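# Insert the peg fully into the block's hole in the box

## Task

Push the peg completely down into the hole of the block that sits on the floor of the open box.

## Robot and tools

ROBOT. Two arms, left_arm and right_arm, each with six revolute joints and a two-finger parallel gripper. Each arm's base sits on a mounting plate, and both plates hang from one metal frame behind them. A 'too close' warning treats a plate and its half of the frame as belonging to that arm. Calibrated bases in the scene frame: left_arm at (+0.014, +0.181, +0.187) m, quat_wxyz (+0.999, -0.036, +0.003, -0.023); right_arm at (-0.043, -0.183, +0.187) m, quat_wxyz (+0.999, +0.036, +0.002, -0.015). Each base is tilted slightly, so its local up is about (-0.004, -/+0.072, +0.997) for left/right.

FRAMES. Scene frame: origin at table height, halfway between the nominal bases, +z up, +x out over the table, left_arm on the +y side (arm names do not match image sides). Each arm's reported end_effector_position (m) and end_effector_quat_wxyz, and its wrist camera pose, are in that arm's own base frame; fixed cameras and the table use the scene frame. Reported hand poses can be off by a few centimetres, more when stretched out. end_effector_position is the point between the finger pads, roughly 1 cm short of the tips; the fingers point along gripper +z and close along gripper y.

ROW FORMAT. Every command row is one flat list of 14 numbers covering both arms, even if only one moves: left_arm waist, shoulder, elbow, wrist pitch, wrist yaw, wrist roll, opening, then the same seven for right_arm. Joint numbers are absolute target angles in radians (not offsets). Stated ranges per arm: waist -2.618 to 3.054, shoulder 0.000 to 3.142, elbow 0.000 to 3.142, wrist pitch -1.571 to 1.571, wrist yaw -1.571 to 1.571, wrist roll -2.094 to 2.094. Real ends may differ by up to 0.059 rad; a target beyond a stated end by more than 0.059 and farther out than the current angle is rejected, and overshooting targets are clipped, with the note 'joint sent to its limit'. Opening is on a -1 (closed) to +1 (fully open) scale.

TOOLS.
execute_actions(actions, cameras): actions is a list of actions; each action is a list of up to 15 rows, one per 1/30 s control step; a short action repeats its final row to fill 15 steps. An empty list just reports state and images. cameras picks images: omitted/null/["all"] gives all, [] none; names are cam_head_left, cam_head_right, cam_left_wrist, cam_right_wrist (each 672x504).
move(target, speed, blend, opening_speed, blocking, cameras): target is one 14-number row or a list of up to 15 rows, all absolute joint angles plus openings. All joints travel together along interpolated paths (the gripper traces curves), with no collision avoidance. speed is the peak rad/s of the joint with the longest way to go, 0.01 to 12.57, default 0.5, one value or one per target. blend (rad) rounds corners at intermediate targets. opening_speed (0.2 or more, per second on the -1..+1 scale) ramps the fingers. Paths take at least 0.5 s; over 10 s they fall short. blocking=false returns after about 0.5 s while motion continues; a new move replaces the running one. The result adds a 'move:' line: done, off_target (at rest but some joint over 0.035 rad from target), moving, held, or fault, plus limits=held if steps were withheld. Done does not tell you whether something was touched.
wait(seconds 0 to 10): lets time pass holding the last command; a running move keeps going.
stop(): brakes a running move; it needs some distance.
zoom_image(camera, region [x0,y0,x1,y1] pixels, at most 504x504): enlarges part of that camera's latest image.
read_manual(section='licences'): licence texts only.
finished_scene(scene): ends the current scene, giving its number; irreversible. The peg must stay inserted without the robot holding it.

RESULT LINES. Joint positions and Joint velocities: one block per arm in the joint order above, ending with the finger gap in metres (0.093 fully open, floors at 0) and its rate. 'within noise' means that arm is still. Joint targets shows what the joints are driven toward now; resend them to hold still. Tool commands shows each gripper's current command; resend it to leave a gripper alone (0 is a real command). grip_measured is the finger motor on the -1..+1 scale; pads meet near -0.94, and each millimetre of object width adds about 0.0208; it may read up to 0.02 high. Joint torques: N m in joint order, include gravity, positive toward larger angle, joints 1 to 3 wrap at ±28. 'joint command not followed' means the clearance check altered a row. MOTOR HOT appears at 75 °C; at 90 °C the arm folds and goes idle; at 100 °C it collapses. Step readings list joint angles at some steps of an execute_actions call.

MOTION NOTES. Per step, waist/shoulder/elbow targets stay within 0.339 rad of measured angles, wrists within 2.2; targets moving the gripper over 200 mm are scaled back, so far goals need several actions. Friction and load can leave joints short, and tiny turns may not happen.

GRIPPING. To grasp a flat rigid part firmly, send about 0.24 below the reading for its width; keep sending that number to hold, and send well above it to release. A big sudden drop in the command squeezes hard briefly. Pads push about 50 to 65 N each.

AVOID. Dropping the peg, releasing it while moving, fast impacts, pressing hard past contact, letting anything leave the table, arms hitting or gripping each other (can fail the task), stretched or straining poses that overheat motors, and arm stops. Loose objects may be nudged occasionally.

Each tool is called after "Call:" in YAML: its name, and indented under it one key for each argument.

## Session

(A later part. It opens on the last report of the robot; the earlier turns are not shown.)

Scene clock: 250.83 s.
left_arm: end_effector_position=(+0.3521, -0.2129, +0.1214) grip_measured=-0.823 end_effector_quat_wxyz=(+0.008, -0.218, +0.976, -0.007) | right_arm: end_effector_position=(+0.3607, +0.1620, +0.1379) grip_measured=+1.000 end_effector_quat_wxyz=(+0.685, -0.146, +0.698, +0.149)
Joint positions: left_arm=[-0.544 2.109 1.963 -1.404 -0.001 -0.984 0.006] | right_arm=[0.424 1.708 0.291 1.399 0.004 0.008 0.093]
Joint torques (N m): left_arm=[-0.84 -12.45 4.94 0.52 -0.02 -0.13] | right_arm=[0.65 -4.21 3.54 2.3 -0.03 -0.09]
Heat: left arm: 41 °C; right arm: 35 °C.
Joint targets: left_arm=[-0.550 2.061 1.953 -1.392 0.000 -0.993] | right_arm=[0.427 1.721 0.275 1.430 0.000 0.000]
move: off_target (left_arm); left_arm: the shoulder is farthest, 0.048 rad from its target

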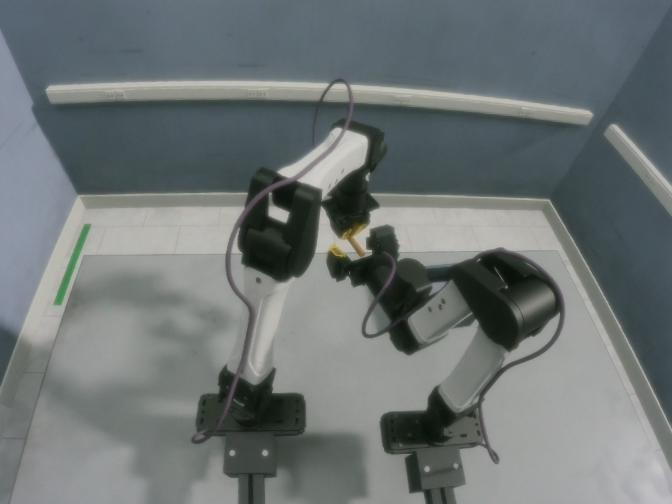

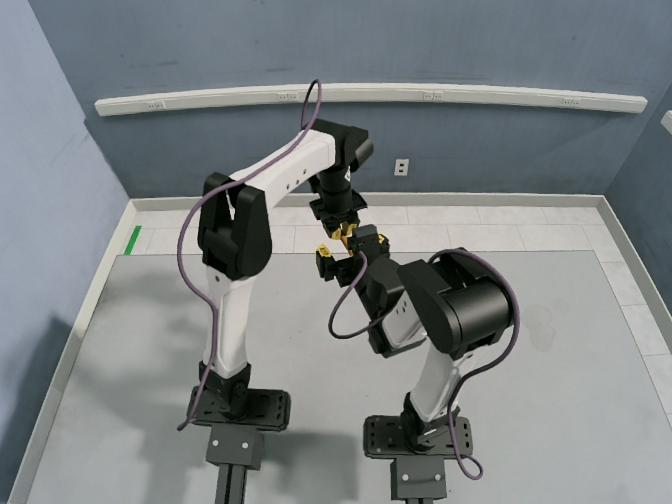

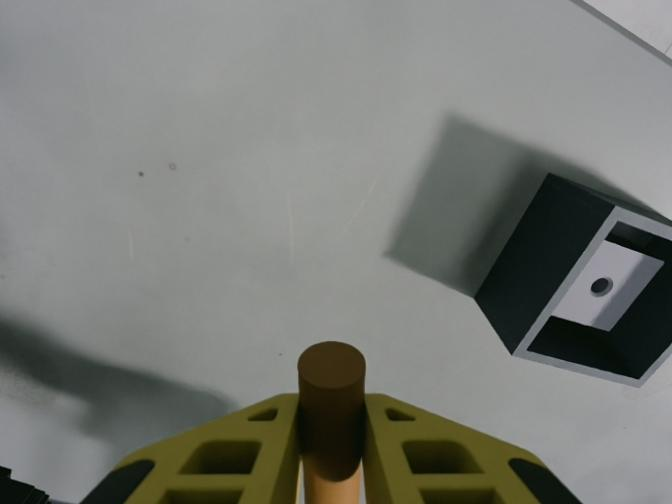

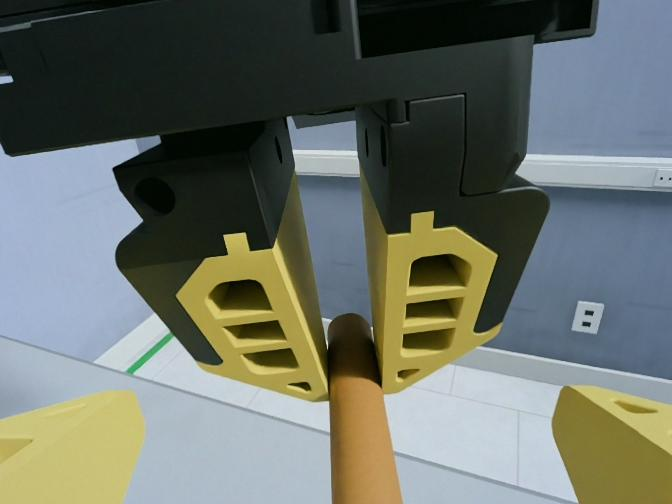

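Call:
move:
  target: [-0.55,2.035,1.935,-1.392,0,-0.993,-0.9, 0.427,1.7206,0.275,1.43,0,0,1]
  speed: 0.3
  cameras: ["cam_right_wrist","cam_head_left"]

Scene clock: 260.03 s.
left_arm: end_effector_position=(+0.3493, -0.2112, +0.1282) grip_measured=-0.823 end_effector_quat_wxyz=(+0.013, -0.218, +0.976, -0.012) | right_arm: end_effector_position=(+0.3607, +0.1620, +0.1379) grip_measured=+1.000 end_effector_quat_wxyz=(+0.685, -0.146, +0.698, +0.149)
Joint positions: left_arm=[-0.544 2.08 1.945 -1.401 -0.001 -0.984 0.006] | right_arm=[0.424 1.708 0.291 1.399 0.004 0.008 0.093]
Joint torques (N m): left_arm=[-0.8 -11.99 4.92 0.5 -0.02 -0.15] | right_arm=[0.79 -4.22 3.56 2.28 -0.06 -0.03]
Heat: left arm: 42 °C; right arm: 35 °C.
Joint targets: left_arm=[-0.550 2.035 1.935 -1.392 0.000 -0.993] | right_arm=[0.427 1.721 0.275 1.430 0.000 0.000]
move: off_target (left_arm); left_arm: the shoulder is farthest, 0.045 rad from its target
Images, in order (width x height): cam_head_left 672x504, cam_right_wrist 672x504.

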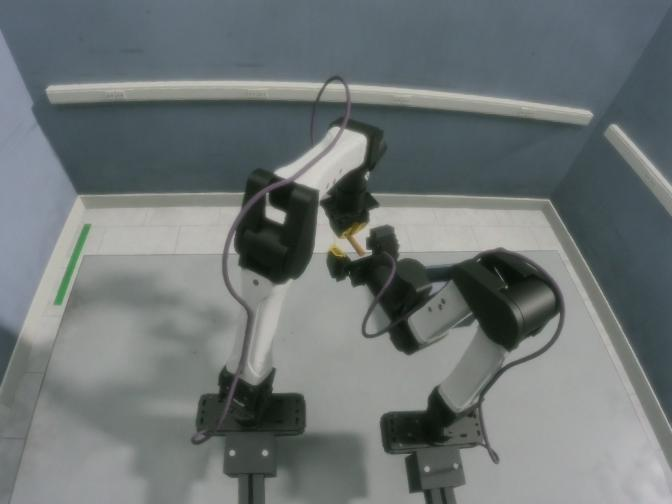

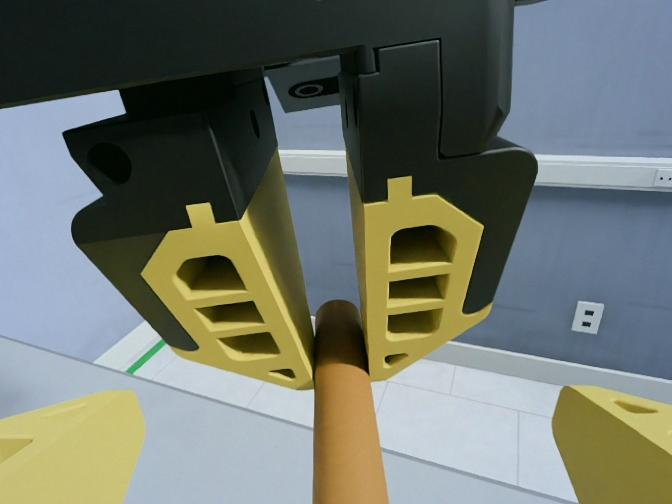

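Call:
move:
  target: [-0.55,1.995,1.935,-1.43,0,-0.993,-0.9, 0.427,1.7206,0.275,1.43,0,0,1]
  speed: 0.3
  cameras: ["cam_right_wrist","cam_head_right"]

Call:
zoom_image:
  camera: "cam_head_right"
  region: [300, 180, 420, 300]

Scene clock: 265.40 s.
left_arm: end_effector_position=(+0.3440, -0.2081, +0.1451) grip_measured=-0.823 end_effector_quat_wxyz=(+0.022, -0.218, +0.975, -0.020) | right_arm: end_effector_position=(+0.3607, +0.1620, +0.1379) grip_measured=+1.000 end_effector_quat_wxyz=(+0.685, -0.146, +0.698, +0.149)
Joint positions: left_arm=[-0.544 2.036 1.945 -1.422 -0.001 -0.984 0.006] | right_arm=[0.424 1.708 0.291 1.399 0.004 0.008 0.093]
Joint torques (N m): left_arm=[-0.73 -11.32 4.89 0.4 -0.02 -0.13] | right_arm=[0.76 -4.25 3.4 2.31 -0.02 -0.05]
Heat: left arm: 43 °C; right arm: 36 °C.
Joint targets: left_arm=[-0.550 1.995 1.935 -1.430 0.000 -0.993] | right_arm=[0.427 1.721 0.275 1.430 0.000 0.000]
move: off_target (left_arm); left_arm: the shoulder is farthest, 0.041 rad from its target
Images, in order (width x height): cam_head_right 672x504, cam_right_wrist 672x504.

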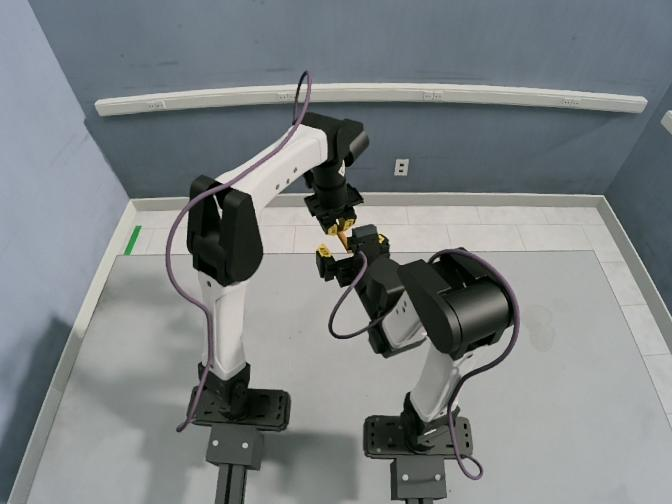

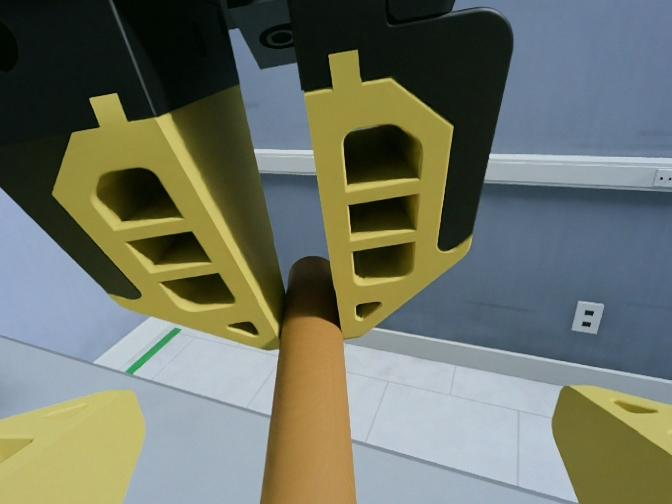

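Scaled by 4.200.

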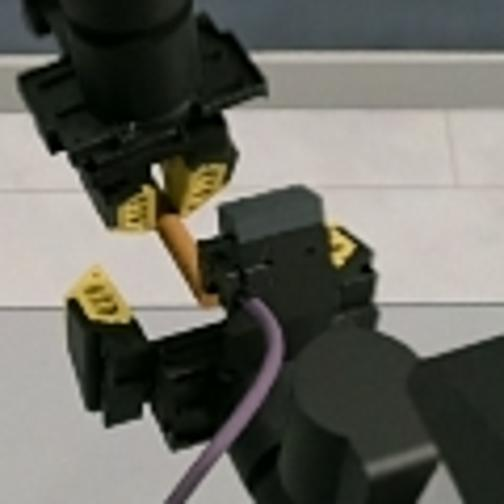

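Call:
move:
  target: [-0.55,1.995,1.935,-1.43,0,-0.993,-0.9, 0.447,1.7206,0.275,1.43,0,0,1]
  speed: 0.3
  cameras: ["cam_right_wrist"]

Call:
move:
  target: [-0.55,1.995,1.935,-1.43,0,-0.993,-0.9, 0.447,1.7206,0.275,1.43,0,0,-0.9]
  opening_speed: 1.0
  cameras: ["cam_right_wrist","cam_head_right"]

Scene clock: 272.97 s.
left_arm: end_effector_position=(+0.3438, -0.2079, +0.1451) grip_measured=-0.823 end_effector_quat_wxyz=(+0.021, -0.218, +0.975, -0.020) | right_arm: end_effector_position=(+0.3582, +0.1675, +0.1379) grip_measured=+1.000 end_effector_quat_wxyz=(+0.684, -0.151, +0.697, +0.154)
Joint positions: left_arm=[-0.544 2.036 1.945 -1.423 -0.001 -0.985 0.006] | right_arm=[0.439 1.708 0.291 1.399 0.004 0.008 0.093]
Joint torques (N m): left_arm=[-0.76 -11.33 4.9 0.38 -0.03 -0.14] | right_arm=[1.1 -4.22 3.34 2.3 -0.05 -0.05]
Heat: left arm: 43 °C; right arm: 36 °C.
Joint targets: left_arm=[-0.550 1.995 1.935 -1.430 0.000 -0.993] | right_arm=[0.447 1.721 0.275 1.430 0.000 0.000]
move: off_target (left_arm); left_arm: the shoulder is farthest, 0.041 rad from its target

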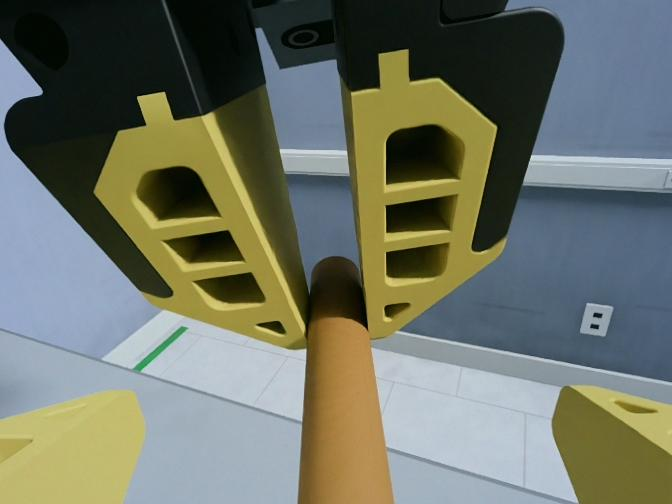

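Scene clock: 275.27 s.
left_arm: end_effector_position=(+0.3438, -0.2079, +0.1451) grip_measured=-0.823 end_effector_quat_wxyz=(+0.021, -0.218, +0.975, -0.020) | right_arm: end_effector_position=(+0.3578, +0.1682, +0.1380) grip_measured=-0.795 end_effector_quat_wxyz=(+0.684, -0.152, +0.697, +0.155)
Joint positions: left_arm=[-0.544 2.036 1.945 -1.423 -0.001 -0.985 0.006] | right_arm=[0.441 1.708 0.291 1.399 0.003 0.008 0.007]
Joint torques (N m): left_arm=[-0.79 -11.33 4.93 0.39 -0.02 -0.13] | right_arm=[1.13 -4.18 3.48 2.3 -0.05 -0.07]
Heat: left arm: 43 °C; right arm: 36 °C.
Joint targets: left_arm=[-0.550 1.995 1.935 -1.430 0.000 -0.993] | right_arm=[0.447 1.721 0.275 1.430 0.000 0.000]
move: off_target (left_arm); left_arm: the shoulder is farthest, 0.041 rad from its target
Images, in order (width x height): cam_head_right 672x504, cam_right_wrist 672x504.

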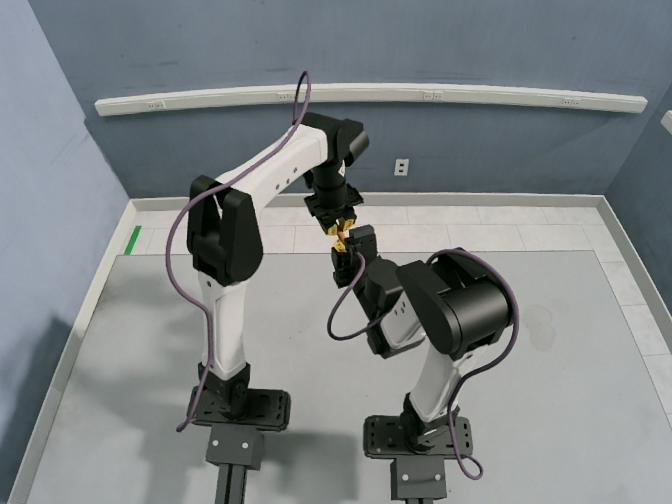

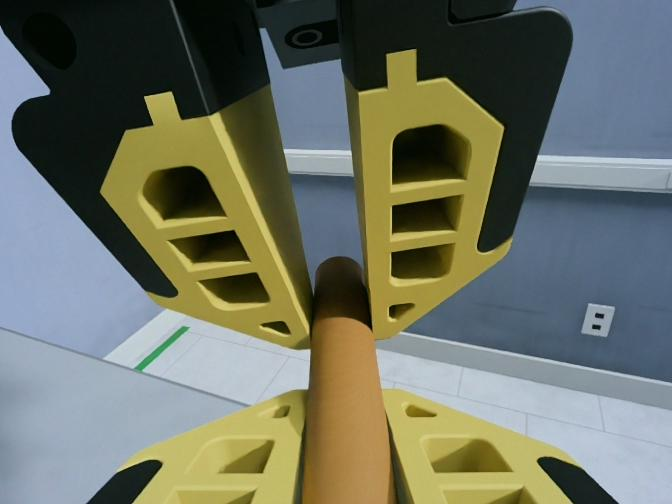

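Call:
move:
  target: [-0.55,1.995,1.935,-1.43,0,-0.993,0.3, 0.447,1.7206,0.275,1.43,0,0,-0.9]
  opening_speed: 1.5
  cameras: ["cam_right_wrist"]

Call:
move:
  target:
    - [-0.4537,2.24,2.32,-1.555,0,-0.8967,0.3, 0.447,1.7206,0.275,1.43,0,0,-0.9]
    - [0.1,2.0,2.2,-1.2,0,-0.3,0.3, 0.447,1.7206,0.275,1.43,0,0,-0.9]
  speed: [0.4,0.9]

Call:
zoom_image:
  camera: "cam_right_wrist"
  region: [200, 200, 500, 504]

Scene clock: 285.47 s.
left_arm: end_effector_position=(+0.3438, -0.2080, +0.1451) grip_measured=+0.298 end_effector_quat_wxyz=(+0.021, -0.218, +0.975, -0.020) | right_arm: end_effector_position=(+0.3578, +0.1683, +0.1380) grip_measured=-0.811 end_effector_quat_wxyz=(+0.684, -0.152, +0.697, +0.155)
Joint positions: left_arm=[-0.544 2.036 1.945 -1.423 -0.001 -0.985 0.06] | right_arm=[0.441 1.708 0.291 1.399 0.003 0.008 0.006]
Joint torques (N m): left_arm=[-0.83 -11.29 4.86 0.38 -0.03 -0.14] | right_arm=[1.18 -4.11 3.41 2.27 -0.04 -0.07]
Heat: left arm: 43 °C; right arm: 37 °C.
Joint targets: left_arm=[-0.550 1.995 1.935 -1.430 0.000 -0.993] | right_arm=[0.447 1.721 0.275 1.430 0.000 0.000]
move: off_target (left_arm); left_arm: the shoulder is farthest, 0.041 rad from its target

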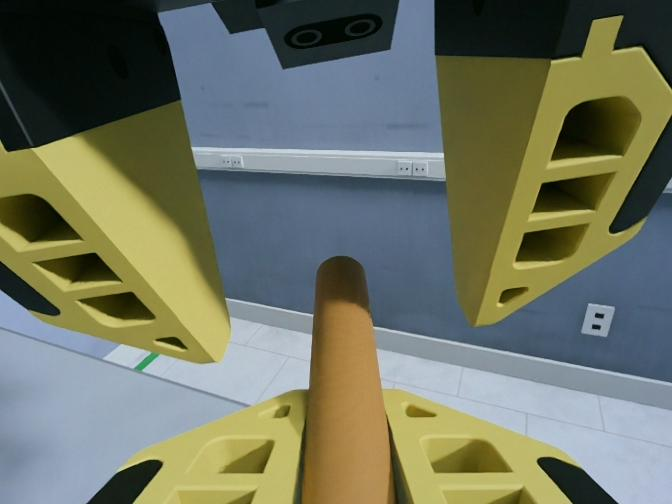

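Scene clock: 288.10 s.
left_arm: end_effector_position=(+0.4889, +0.0526, +0.2425) grip_measured=+0.298 end_effector_quat_wxyz=(+0.262, -0.199, +0.944, -0.026) | right_arm: end_effector_position=(+0.3578, +0.1683, +0.1380) grip_measured=-0.811 end_effector_quat_wxyz=(+0.684, -0.152, +0.697, +0.155)
Joint positions: left_arm=[0.107 2.034 2.209 -1.214 -0.001 -0.309 0.06] | right_arm=[0.441 1.708 0.291 1.399 0.003 0.008 0.006]
Joint torques (N m): left_arm=[-0.96 -11.41 5.34 1.54 0.02 0.05] | right_arm=[1.14 -4.04 3.47 2.31 -0.02 -0.04]
Heat: left arm: 44 °C; right arm: 37 °C.
Joint targets: left_arm=[0.100 2.000 2.200 -1.200 0.000 -0.300] | right_arm=[0.447 1.721 0.275 1.430 0.000 0.000]
move: done

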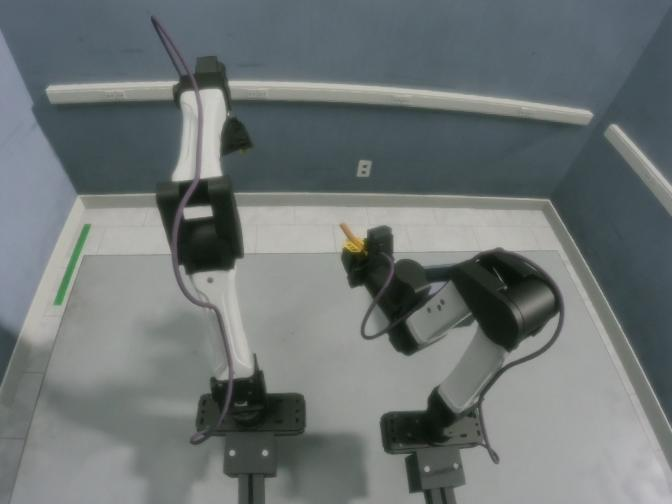

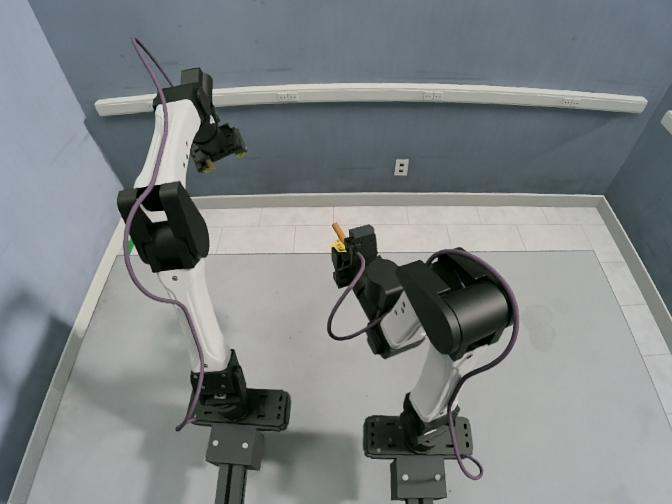

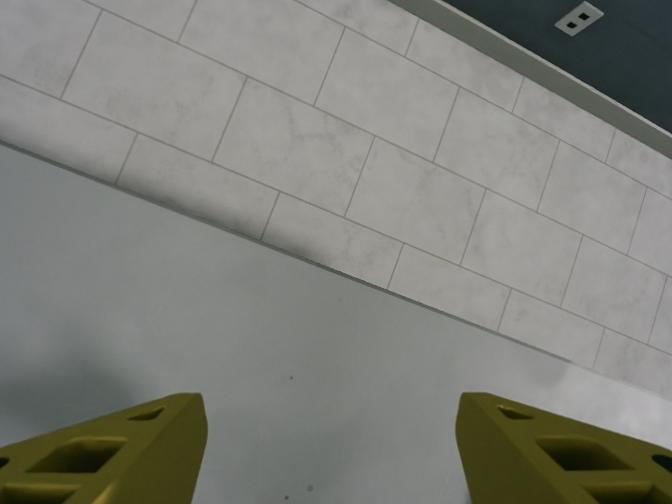

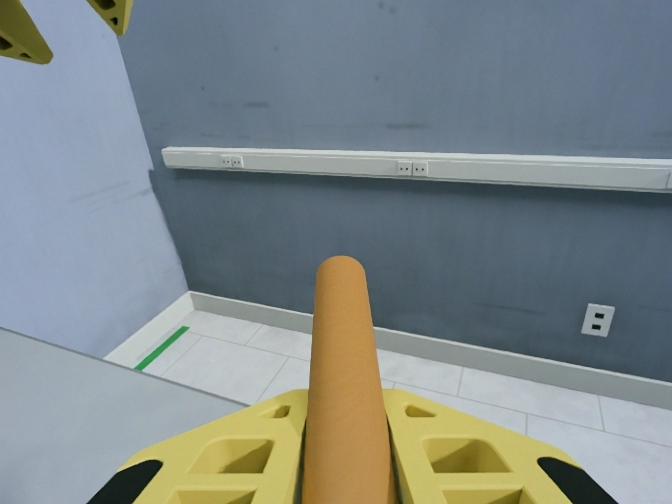

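Scaled by 1.658.

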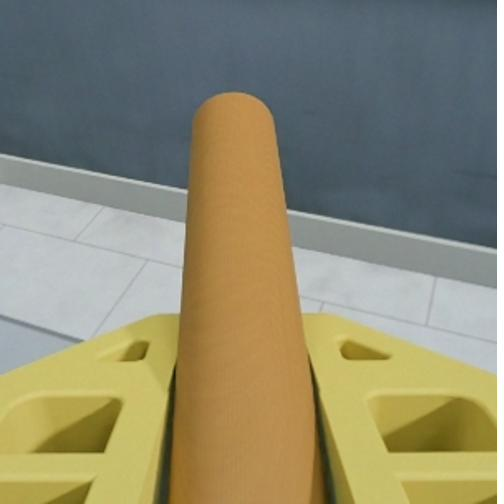

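Call:
move:
  target:
    - [0.3,1.6,1.8,-0.7,0,-0.3,0.3, 0.1,1.9,1.7,-0.9,0,0,-0.9]
    - [0.3,1.6,1.8,-0.7,0,-0.3,0.3, -0.346,2.405,2.09,-1.32,0.067,0,-0.9]
  speed: [0.8,0.6]
  blend: [0.1,0]

Call:
zoom_image:
  camera: "cam_right_wrist"
  region: [200, 100, 500, 400]

Call:
zoom_image:
  camera: "cam_head_left"
  region: [350, 180, 550, 340]

Call:
zoom_image:
  camera: "cam_head_right"
  region: [350, 180, 550, 340]

Scene clock: 309.53 s.
left_arm: end_effector_position=(+0.4553, +0.1374, +0.3542) grip_measured=+0.298 end_effector_quat_wxyz=(+0.493, -0.258, +0.831, -0.004) | right_arm: end_effector_position=(+0.4142, -0.1639, +0.0252) grip_measured=-0.811 end_effector_quat_wxyz=(-0.046, +0.178, +0.983, -0.024)
Joint positions: left_arm=[0.293 1.635 1.81 -0.715 -0.001 -0.309 0.06] | right_arm=[-0.353 2.398 2.056 -1.311 0.064 0.008 0.006]
Joint torques (N m): left_arm=[0.42 -9.06 5.83 2.24 0.02 0.05] | right_arm=[1.43 -12.01 10.3 -0.17 0.06 -0.05]
Heat: left arm: 47 °C; right arm: 37 °C.
Joint targets: left_arm=[0.300 1.600 1.800 -0.700 0.000 -0.300] | right_arm=[-0.346 2.405 2.090 -1.320 0.067 0.000]
move: done

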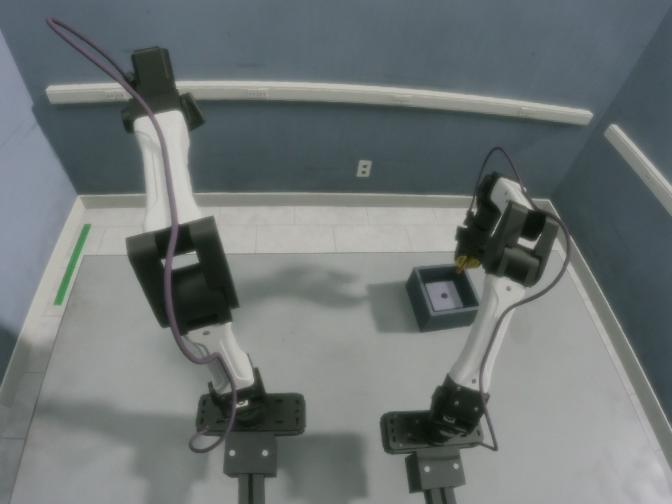

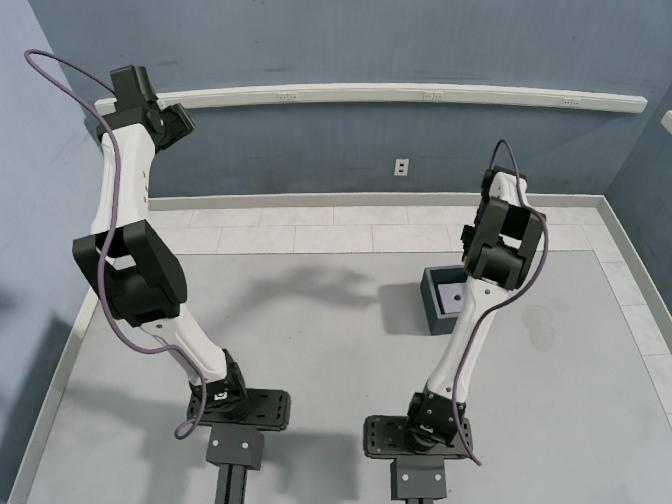

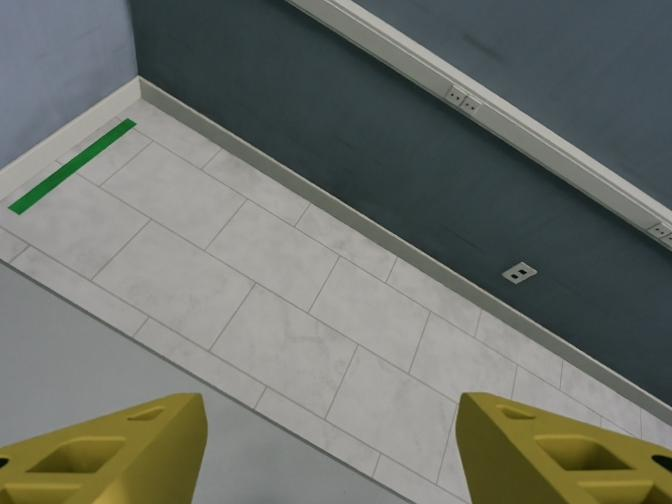

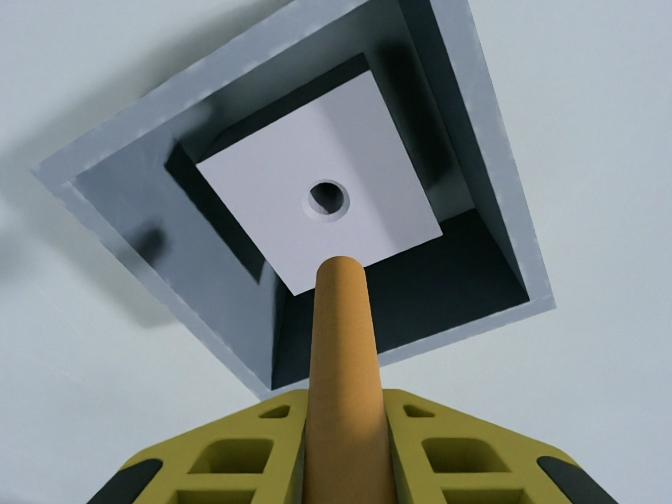

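Scaled by 1.680.

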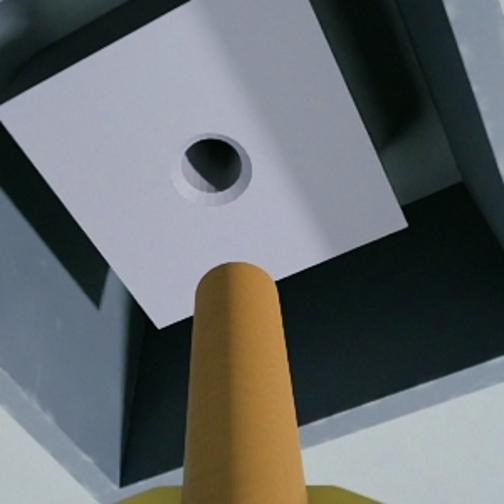

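Scaled by 2.520.

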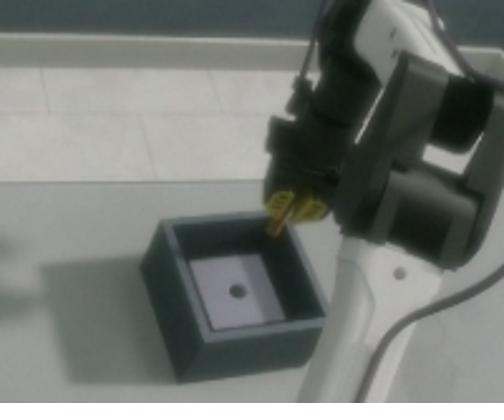

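Scaled by 2.520.

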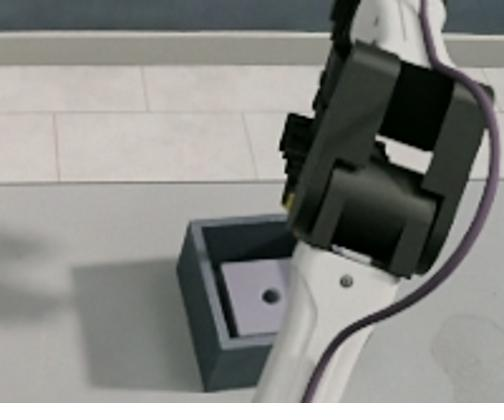

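Call:
move:
  target: [0.3,1.6,1.8,-0.7,0,-0.3,0.3, -0.3345,2.441,1.953,-1.147,0.067,0,-0.9]
  speed: 0.3
  cameras: ["cam_head_left","cam_right_wrist"]

Call:
zoom_image:
  camera: "cam_right_wrist"
  region: [200, 100, 500, 400]

Call:
zoom_image:
  camera: "cam_head_left"
  region: [380, 220, 530, 340]

Scene clock: 323.23 s.
left_arm: end_effector_position=(+0.4553, +0.1374, +0.3542) grip_measured=+0.298 end_effector_quat_wxyz=(+0.493, -0.258, +0.831, -0.004) | right_arm: end_effector_position=(+0.4218, -0.1618, -0.0122) grip_measured=-0.811 end_effector_quat_wxyz=(-0.034, +0.173, +0.984, -0.027)
Joint positions: left_arm=[0.293 1.635 1.81 -0.715 -0.001 -0.309 0.06] | right_arm=[-0.342 2.429 1.963 -1.162 0.064 0.008 0.006]
Joint torques (N m): left_arm=[0.43 -9.07 5.9 2.23 0.03 0.04] | right_arm=[1.59 -11.79 5.59 0.11 0.09 -0.04]
Heat: left arm: 47 °C; right arm: 35 °C.
Joint targets: left_arm=[0.300 1.600 1.800 -0.700 0.000 -0.300] | right_arm=[-0.334 2.441 1.953 -1.147 0.067 0.000]
move: done

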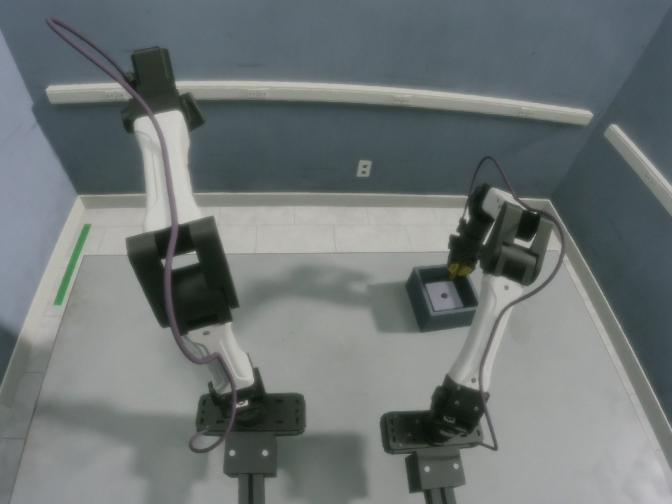

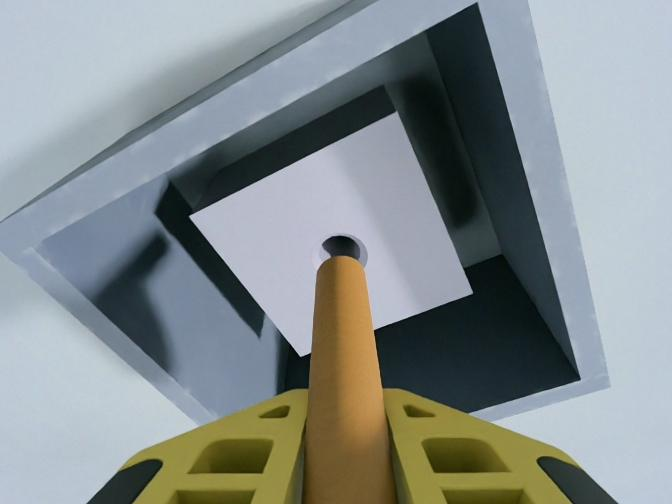

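Scaled by 1.680.

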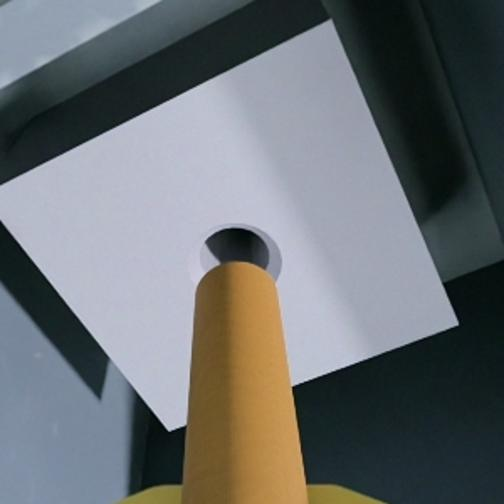

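Scaled by 3.360.

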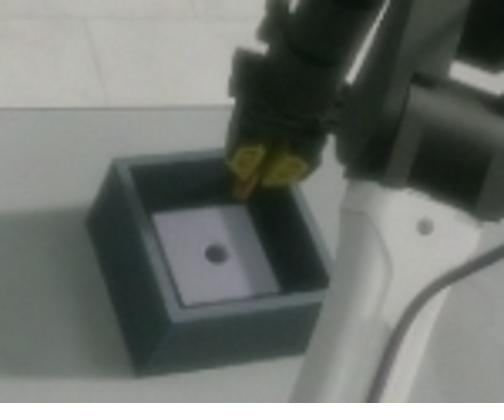

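Call:
move:
  target: [0.3,1.6,1.8,-0.7,0,-0.3,0.3, -0.3345,2.37,1.838,-1.055,0.067,0,-0.9]
  speed: 0.2
  cameras: ["cam_head_left","cam_right_wrist"]

Call:
zoom_image:
  camera: "cam_right_wrist"
  region: [200, 100, 500, 400]

Call:
zoom_image:
  camera: "cam_head_left"
  region: [380, 220, 530, 340]

Scene clock: 338.83 s.
left_arm: end_effector_position=(+0.4553, +0.1374, +0.3543) grip_measured=+0.298 end_effector_quat_wxyz=(+0.493, -0.258, +0.831, -0.004) | right_arm: end_effector_position=(+0.4092, -0.1573, -0.0395) grip_measured=-0.811 end_effector_quat_wxyz=(-0.045, +0.173, +0.984, -0.025)
Joint positions: left_arm=[0.293 1.635 1.81 -0.715 -0.001 -0.309 0.06] | right_arm=[-0.342 2.429 1.849 -1.07 0.064 0.008 0.006]
Joint torques (N m): left_arm=[0.47 -9.05 5.86 2.24 0.02 0.04] | right_arm=[1.65 -17.65 5.2 0.09 0.05 -0.04]
Heat: left arm: 47 °C; right arm: 36 °C.
Joint targets: left_arm=[0.300 1.600 1.800 -0.700 0.000 -0.300] | right_arm=[-0.334 2.370 1.838 -1.055 0.067 0.000]
move: off_target (right_arm); right_arm: the shoulder is farthest, 0.059 rad from its target

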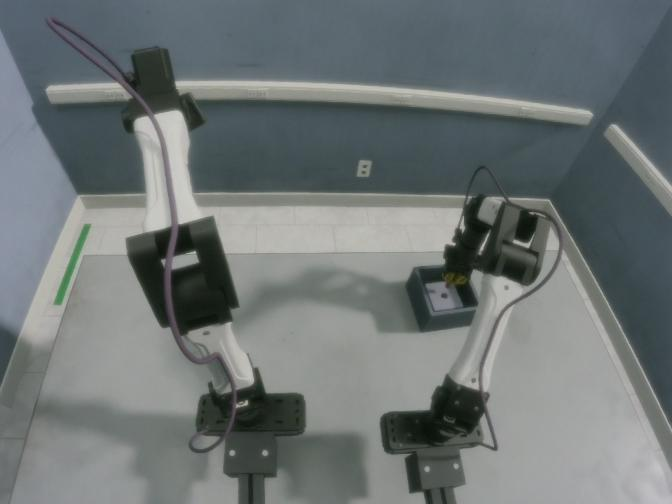

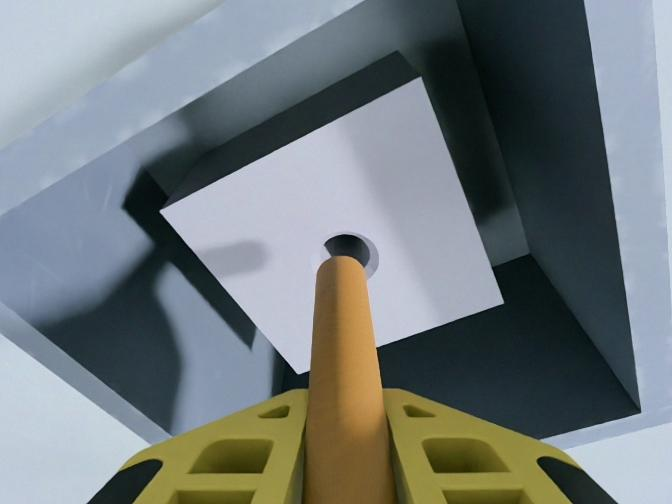

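Scaled by 1.680.

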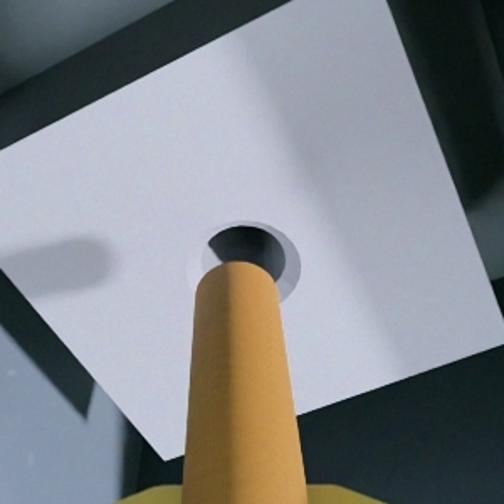

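Scaled by 3.360.

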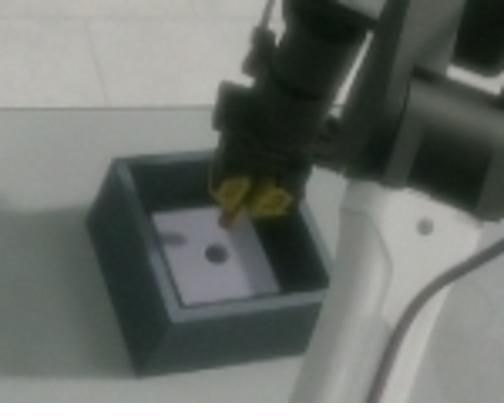

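Call:
move:
  target: [0.3,1.6,1.8,-0.7,0,-0.3,0.3, -0.34,2.44,1.787,-0.987,0.067,0,-0.9]
  speed: 0.15
  cameras: ["cam_head_left","cam_right_wrist"]

Call:
zoom_image:
  camera: "cam_right_wrist"
  region: [240, 160, 440, 360]

Call:
zoom_image:
  camera: "cam_head_left"
  region: [380, 220, 530, 340]

Scene clock: 367.70 s.
left_arm: end_effector_position=(+0.4553, +0.1374, +0.3543) grip_measured=+0.298 end_effector_quat_wxyz=(+0.493, -0.258, +0.831, -0.004) | right_arm: end_effector_position=(+0.4089, -0.1571, -0.0516) grip_measured=-0.811 end_effector_quat_wxyz=(-0.036, +0.173, +0.984, -0.026)
Joint positions: left_arm=[0.293 1.635 1.81 -0.715 -0.001 -0.309 0.06] | right_arm=[-0.342 2.429 1.799 -1.003 0.064 0.008 0.006]
Joint torques (N m): left_arm=[0.42 -9.11 5.87 2.23 0.02 0.04] | right_arm=[1.18 -11.4 4.96 0.11 0.11 -0.05]
Heat: left arm: 47 °C; right arm: 46 °C.
Joint targets: left_arm=[0.300 1.600 1.800 -0.700 0.000 -0.300] | right_arm=[-0.340 2.440 1.787 -0.987 0.067 0.000]
move: done

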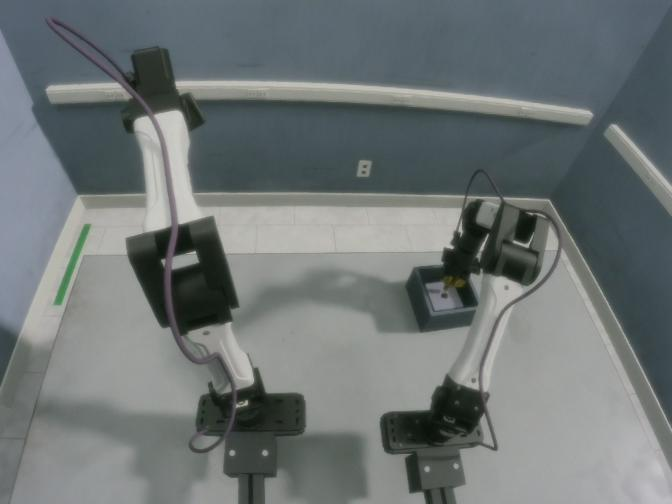

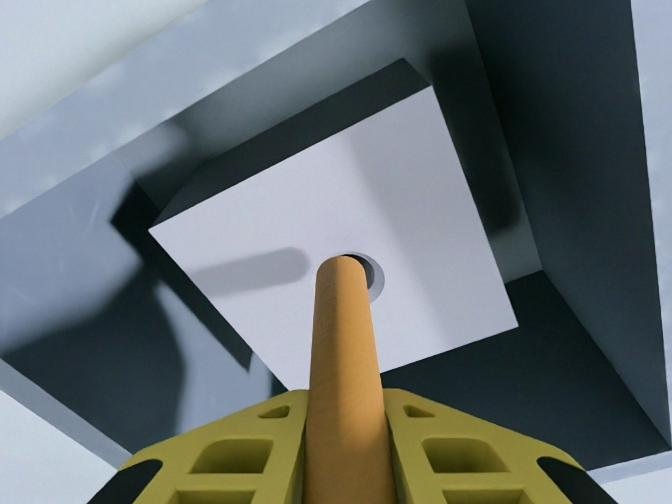

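Scaled by 2.520.

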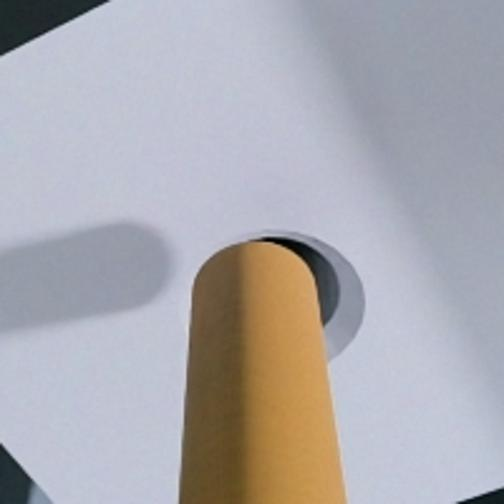

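Scaled by 3.360.

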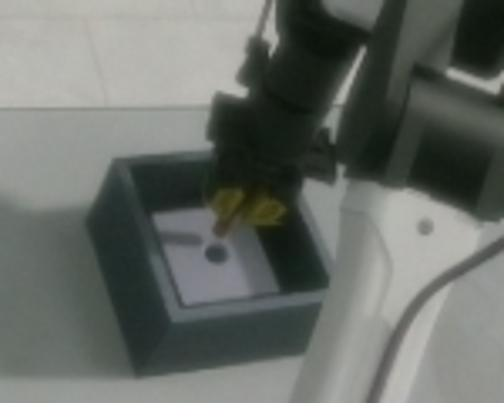

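Call:
move:
  target: [0.3,1.6,1.8,-0.7,0,-0.3,0.3, -0.356,2.345,1.787,-0.987,0.067,0,-0.9]
  speed: 0.15
  cameras: []

Scene clock: 384.60 s.
left_arm: end_effector_position=(+0.4553, +0.1374, +0.3543) grip_measured=+0.298 end_effector_quat_wxyz=(+0.493, -0.258, +0.831, -0.004) | right_arm: end_effector_position=(+0.4128, -0.1618, -0.0386) grip_measured=-0.811 end_effector_quat_wxyz=(-0.020, +0.177, +0.984, -0.029)
Joint positions: left_arm=[0.293 1.635 1.81 -0.715 -0.001 -0.309 0.06] | right_arm=[-0.349 2.399 1.799 -1.001 0.064 0.008 0.006]
Joint torques (N m): left_arm=[0.4 -9.05 5.82 2.24 0.02 0.04] | right_arm=[0.28 -17.02 5.3 0.16 0.1 -0.05]
Heat: left arm: 47 °C; right arm: 45 °C.
Joint targets: left_arm=[0.300 1.600 1.800 -0.700 0.000 -0.300] | right_arm=[-0.356 2.345 1.787 -0.987 0.067 0.000]
move: off_target (right_arm); right_arm: the shoulder is farthest, 0.054 rad from its target

Call:
move:
  target: [0.3,1.6,1.8,-0.7,0,-0.3,0.3, -0.356,2.345,1.722,-0.955,0.067,0,-0.9]
  speed: 0.15
  cameras: ["cam_head_left","cam_right_wrist"]

Call:
zoom_image:
  camera: "cam_right_wrist"
  region: [240, 160, 440, 360]

Call:
zoom_image:
  camera: "cam_head_left"
  region: [380, 220, 530, 340]

Scene clock: 389.73 s.
left_arm: end_effector_position=(+0.4554, +0.1374, +0.3544) grip_measured=+0.298 end_effector_quat_wxyz=(+0.493, -0.258, +0.831, -0.004) | right_arm: end_effector_position=(+0.3989, -0.1567, -0.0534) grip_measured=-0.811 end_effector_quat_wxyz=(-0.037, +0.177, +0.983, -0.026)
Joint positions: left_arm=[0.293 1.635 1.81 -0.715 -0.001 -0.309 0.06] | right_arm=[-0.349 2.399 1.733 -0.971 0.064 0.008 0.006]
Joint torques (N m): left_arm=[0.4 -9.05 5.86 2.23 0.04 0.04] | right_arm=[0.29 -16.92 5.07 0.13 0.07 -0.05]
Heat: left arm: 47 °C; right arm: 49 °C.
Joint targets: left_arm=[0.300 1.600 1.800 -0.700 0.000 -0.300] | right_arm=[-0.356 2.345 1.722 -0.955 0.067 0.000]
move: off_target (right_arm); right_arm: the shoulder is farthest, 0.054 rad from its target

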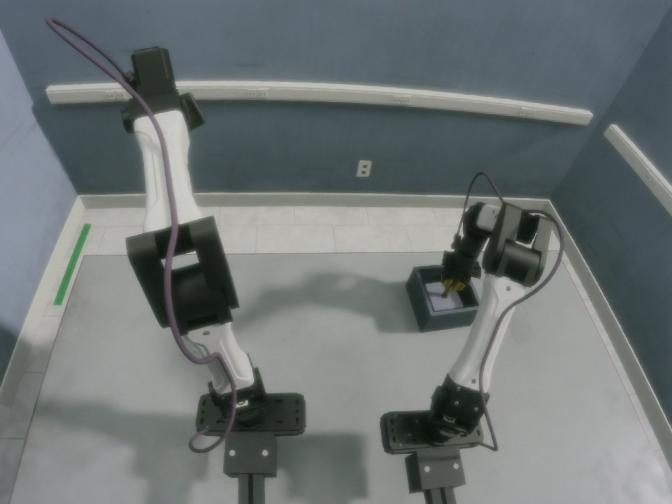

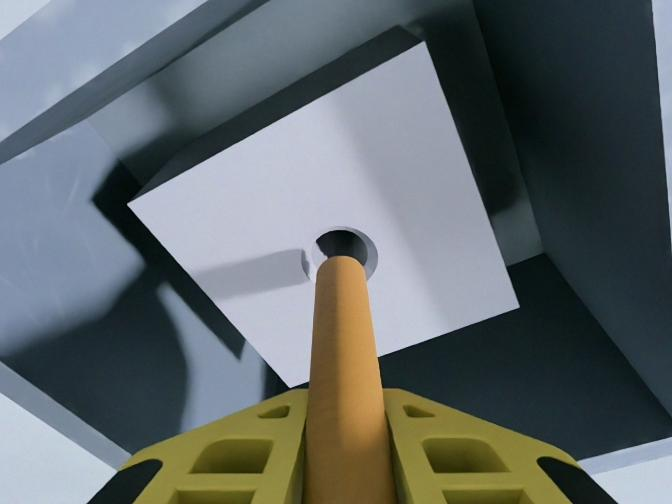

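Scaled by 2.520.

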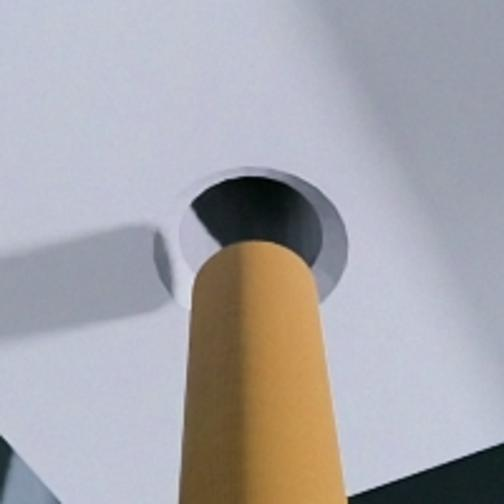

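Scaled by 3.360.

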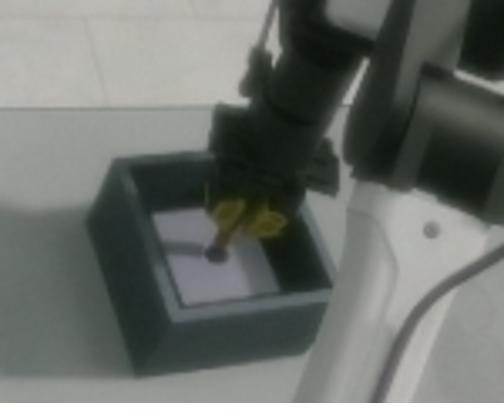

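Call:
move:
  target:
    - [0.3,1.6,1.8,-0.7,0,-0.3,0.3, -0.354,2.41,1.722,-0.955,0.067,0,-0.9]
    - [0.3,1.6,1.8,-0.7,0,-0.3,0.3, -0.354,2.447,1.699,-0.895,0.067,0,-0.9]
  speed: 0.1
  cameras: ["cam_head_left","cam_right_wrist"]

Call:
zoom_image:
  camera: "cam_right_wrist"
  region: [240, 160, 440, 360]

Call:
zoom_image:
  camera: "cam_head_left"
  region: [380, 220, 530, 340]

Scene clock: 402.67 s.
left_arm: end_effector_position=(+0.4554, +0.1374, +0.3544) grip_measured=+0.298 end_effector_quat_wxyz=(+0.493, -0.258, +0.831, -0.004) | right_arm: end_effector_position=(+0.3989, -0.1567, -0.0726) grip_measured=-0.811 end_effector_quat_wxyz=(-0.037, +0.177, +0.983, -0.026)
Joint positions: left_arm=[0.293 1.635 1.81 -0.715 -0.001 -0.309 0.06] | right_arm=[-0.349 2.431 1.71 -0.913 0.064 0.008 0.006]
Joint torques (N m): left_arm=[0.43 -9.05 5.87 2.24 0.02 0.06] | right_arm=[0.44 -10.71 4.9 0.14 0.08 -0.01]
Heat: left arm: 47 °C; right arm: 55 °C.
Joint targets: left_arm=[0.300 1.600 1.800 -0.700 0.000 -0.300] | right_arm=[-0.354 2.447 1.699 -0.895 0.067 0.000]
move: done

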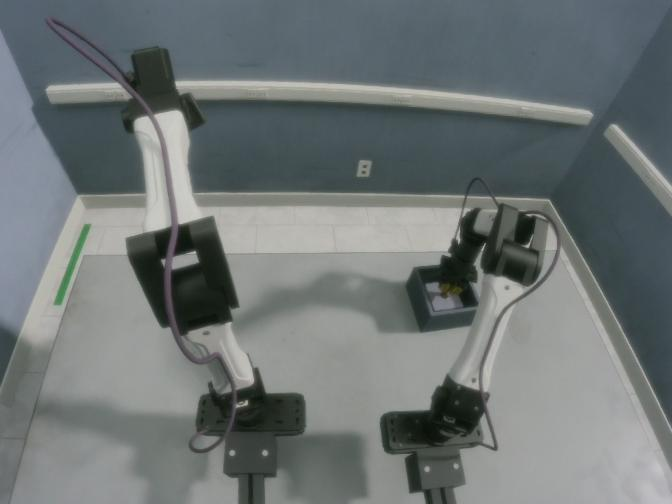

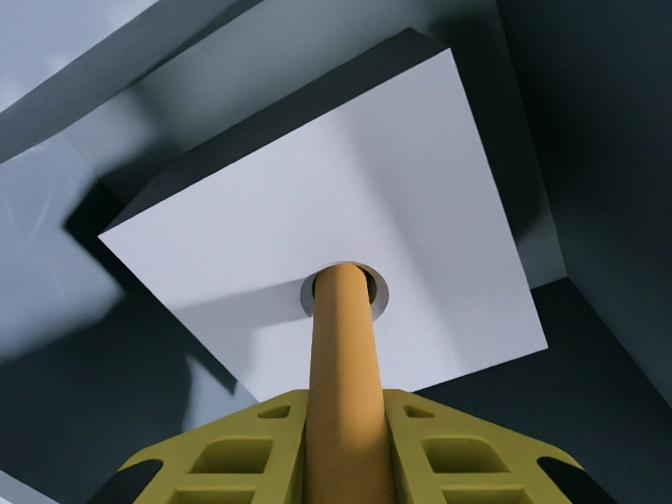

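Scaled by 2.520.

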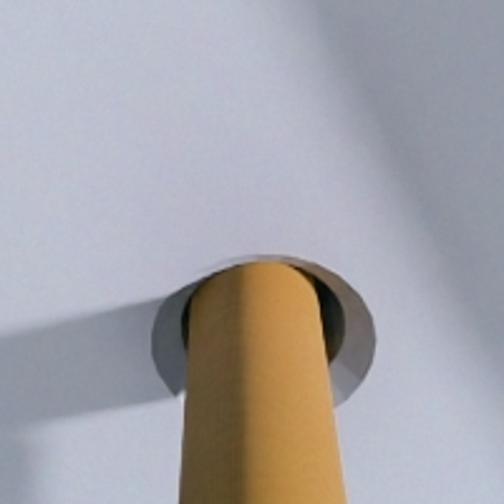

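Scaled by 3.360.

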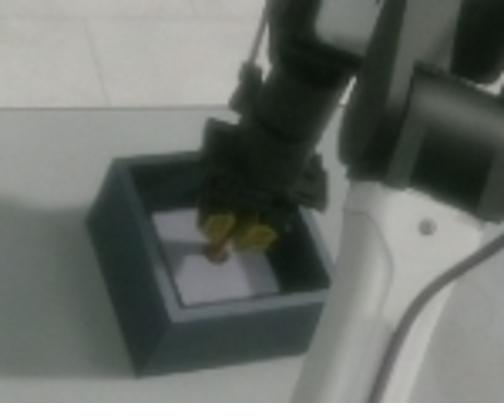

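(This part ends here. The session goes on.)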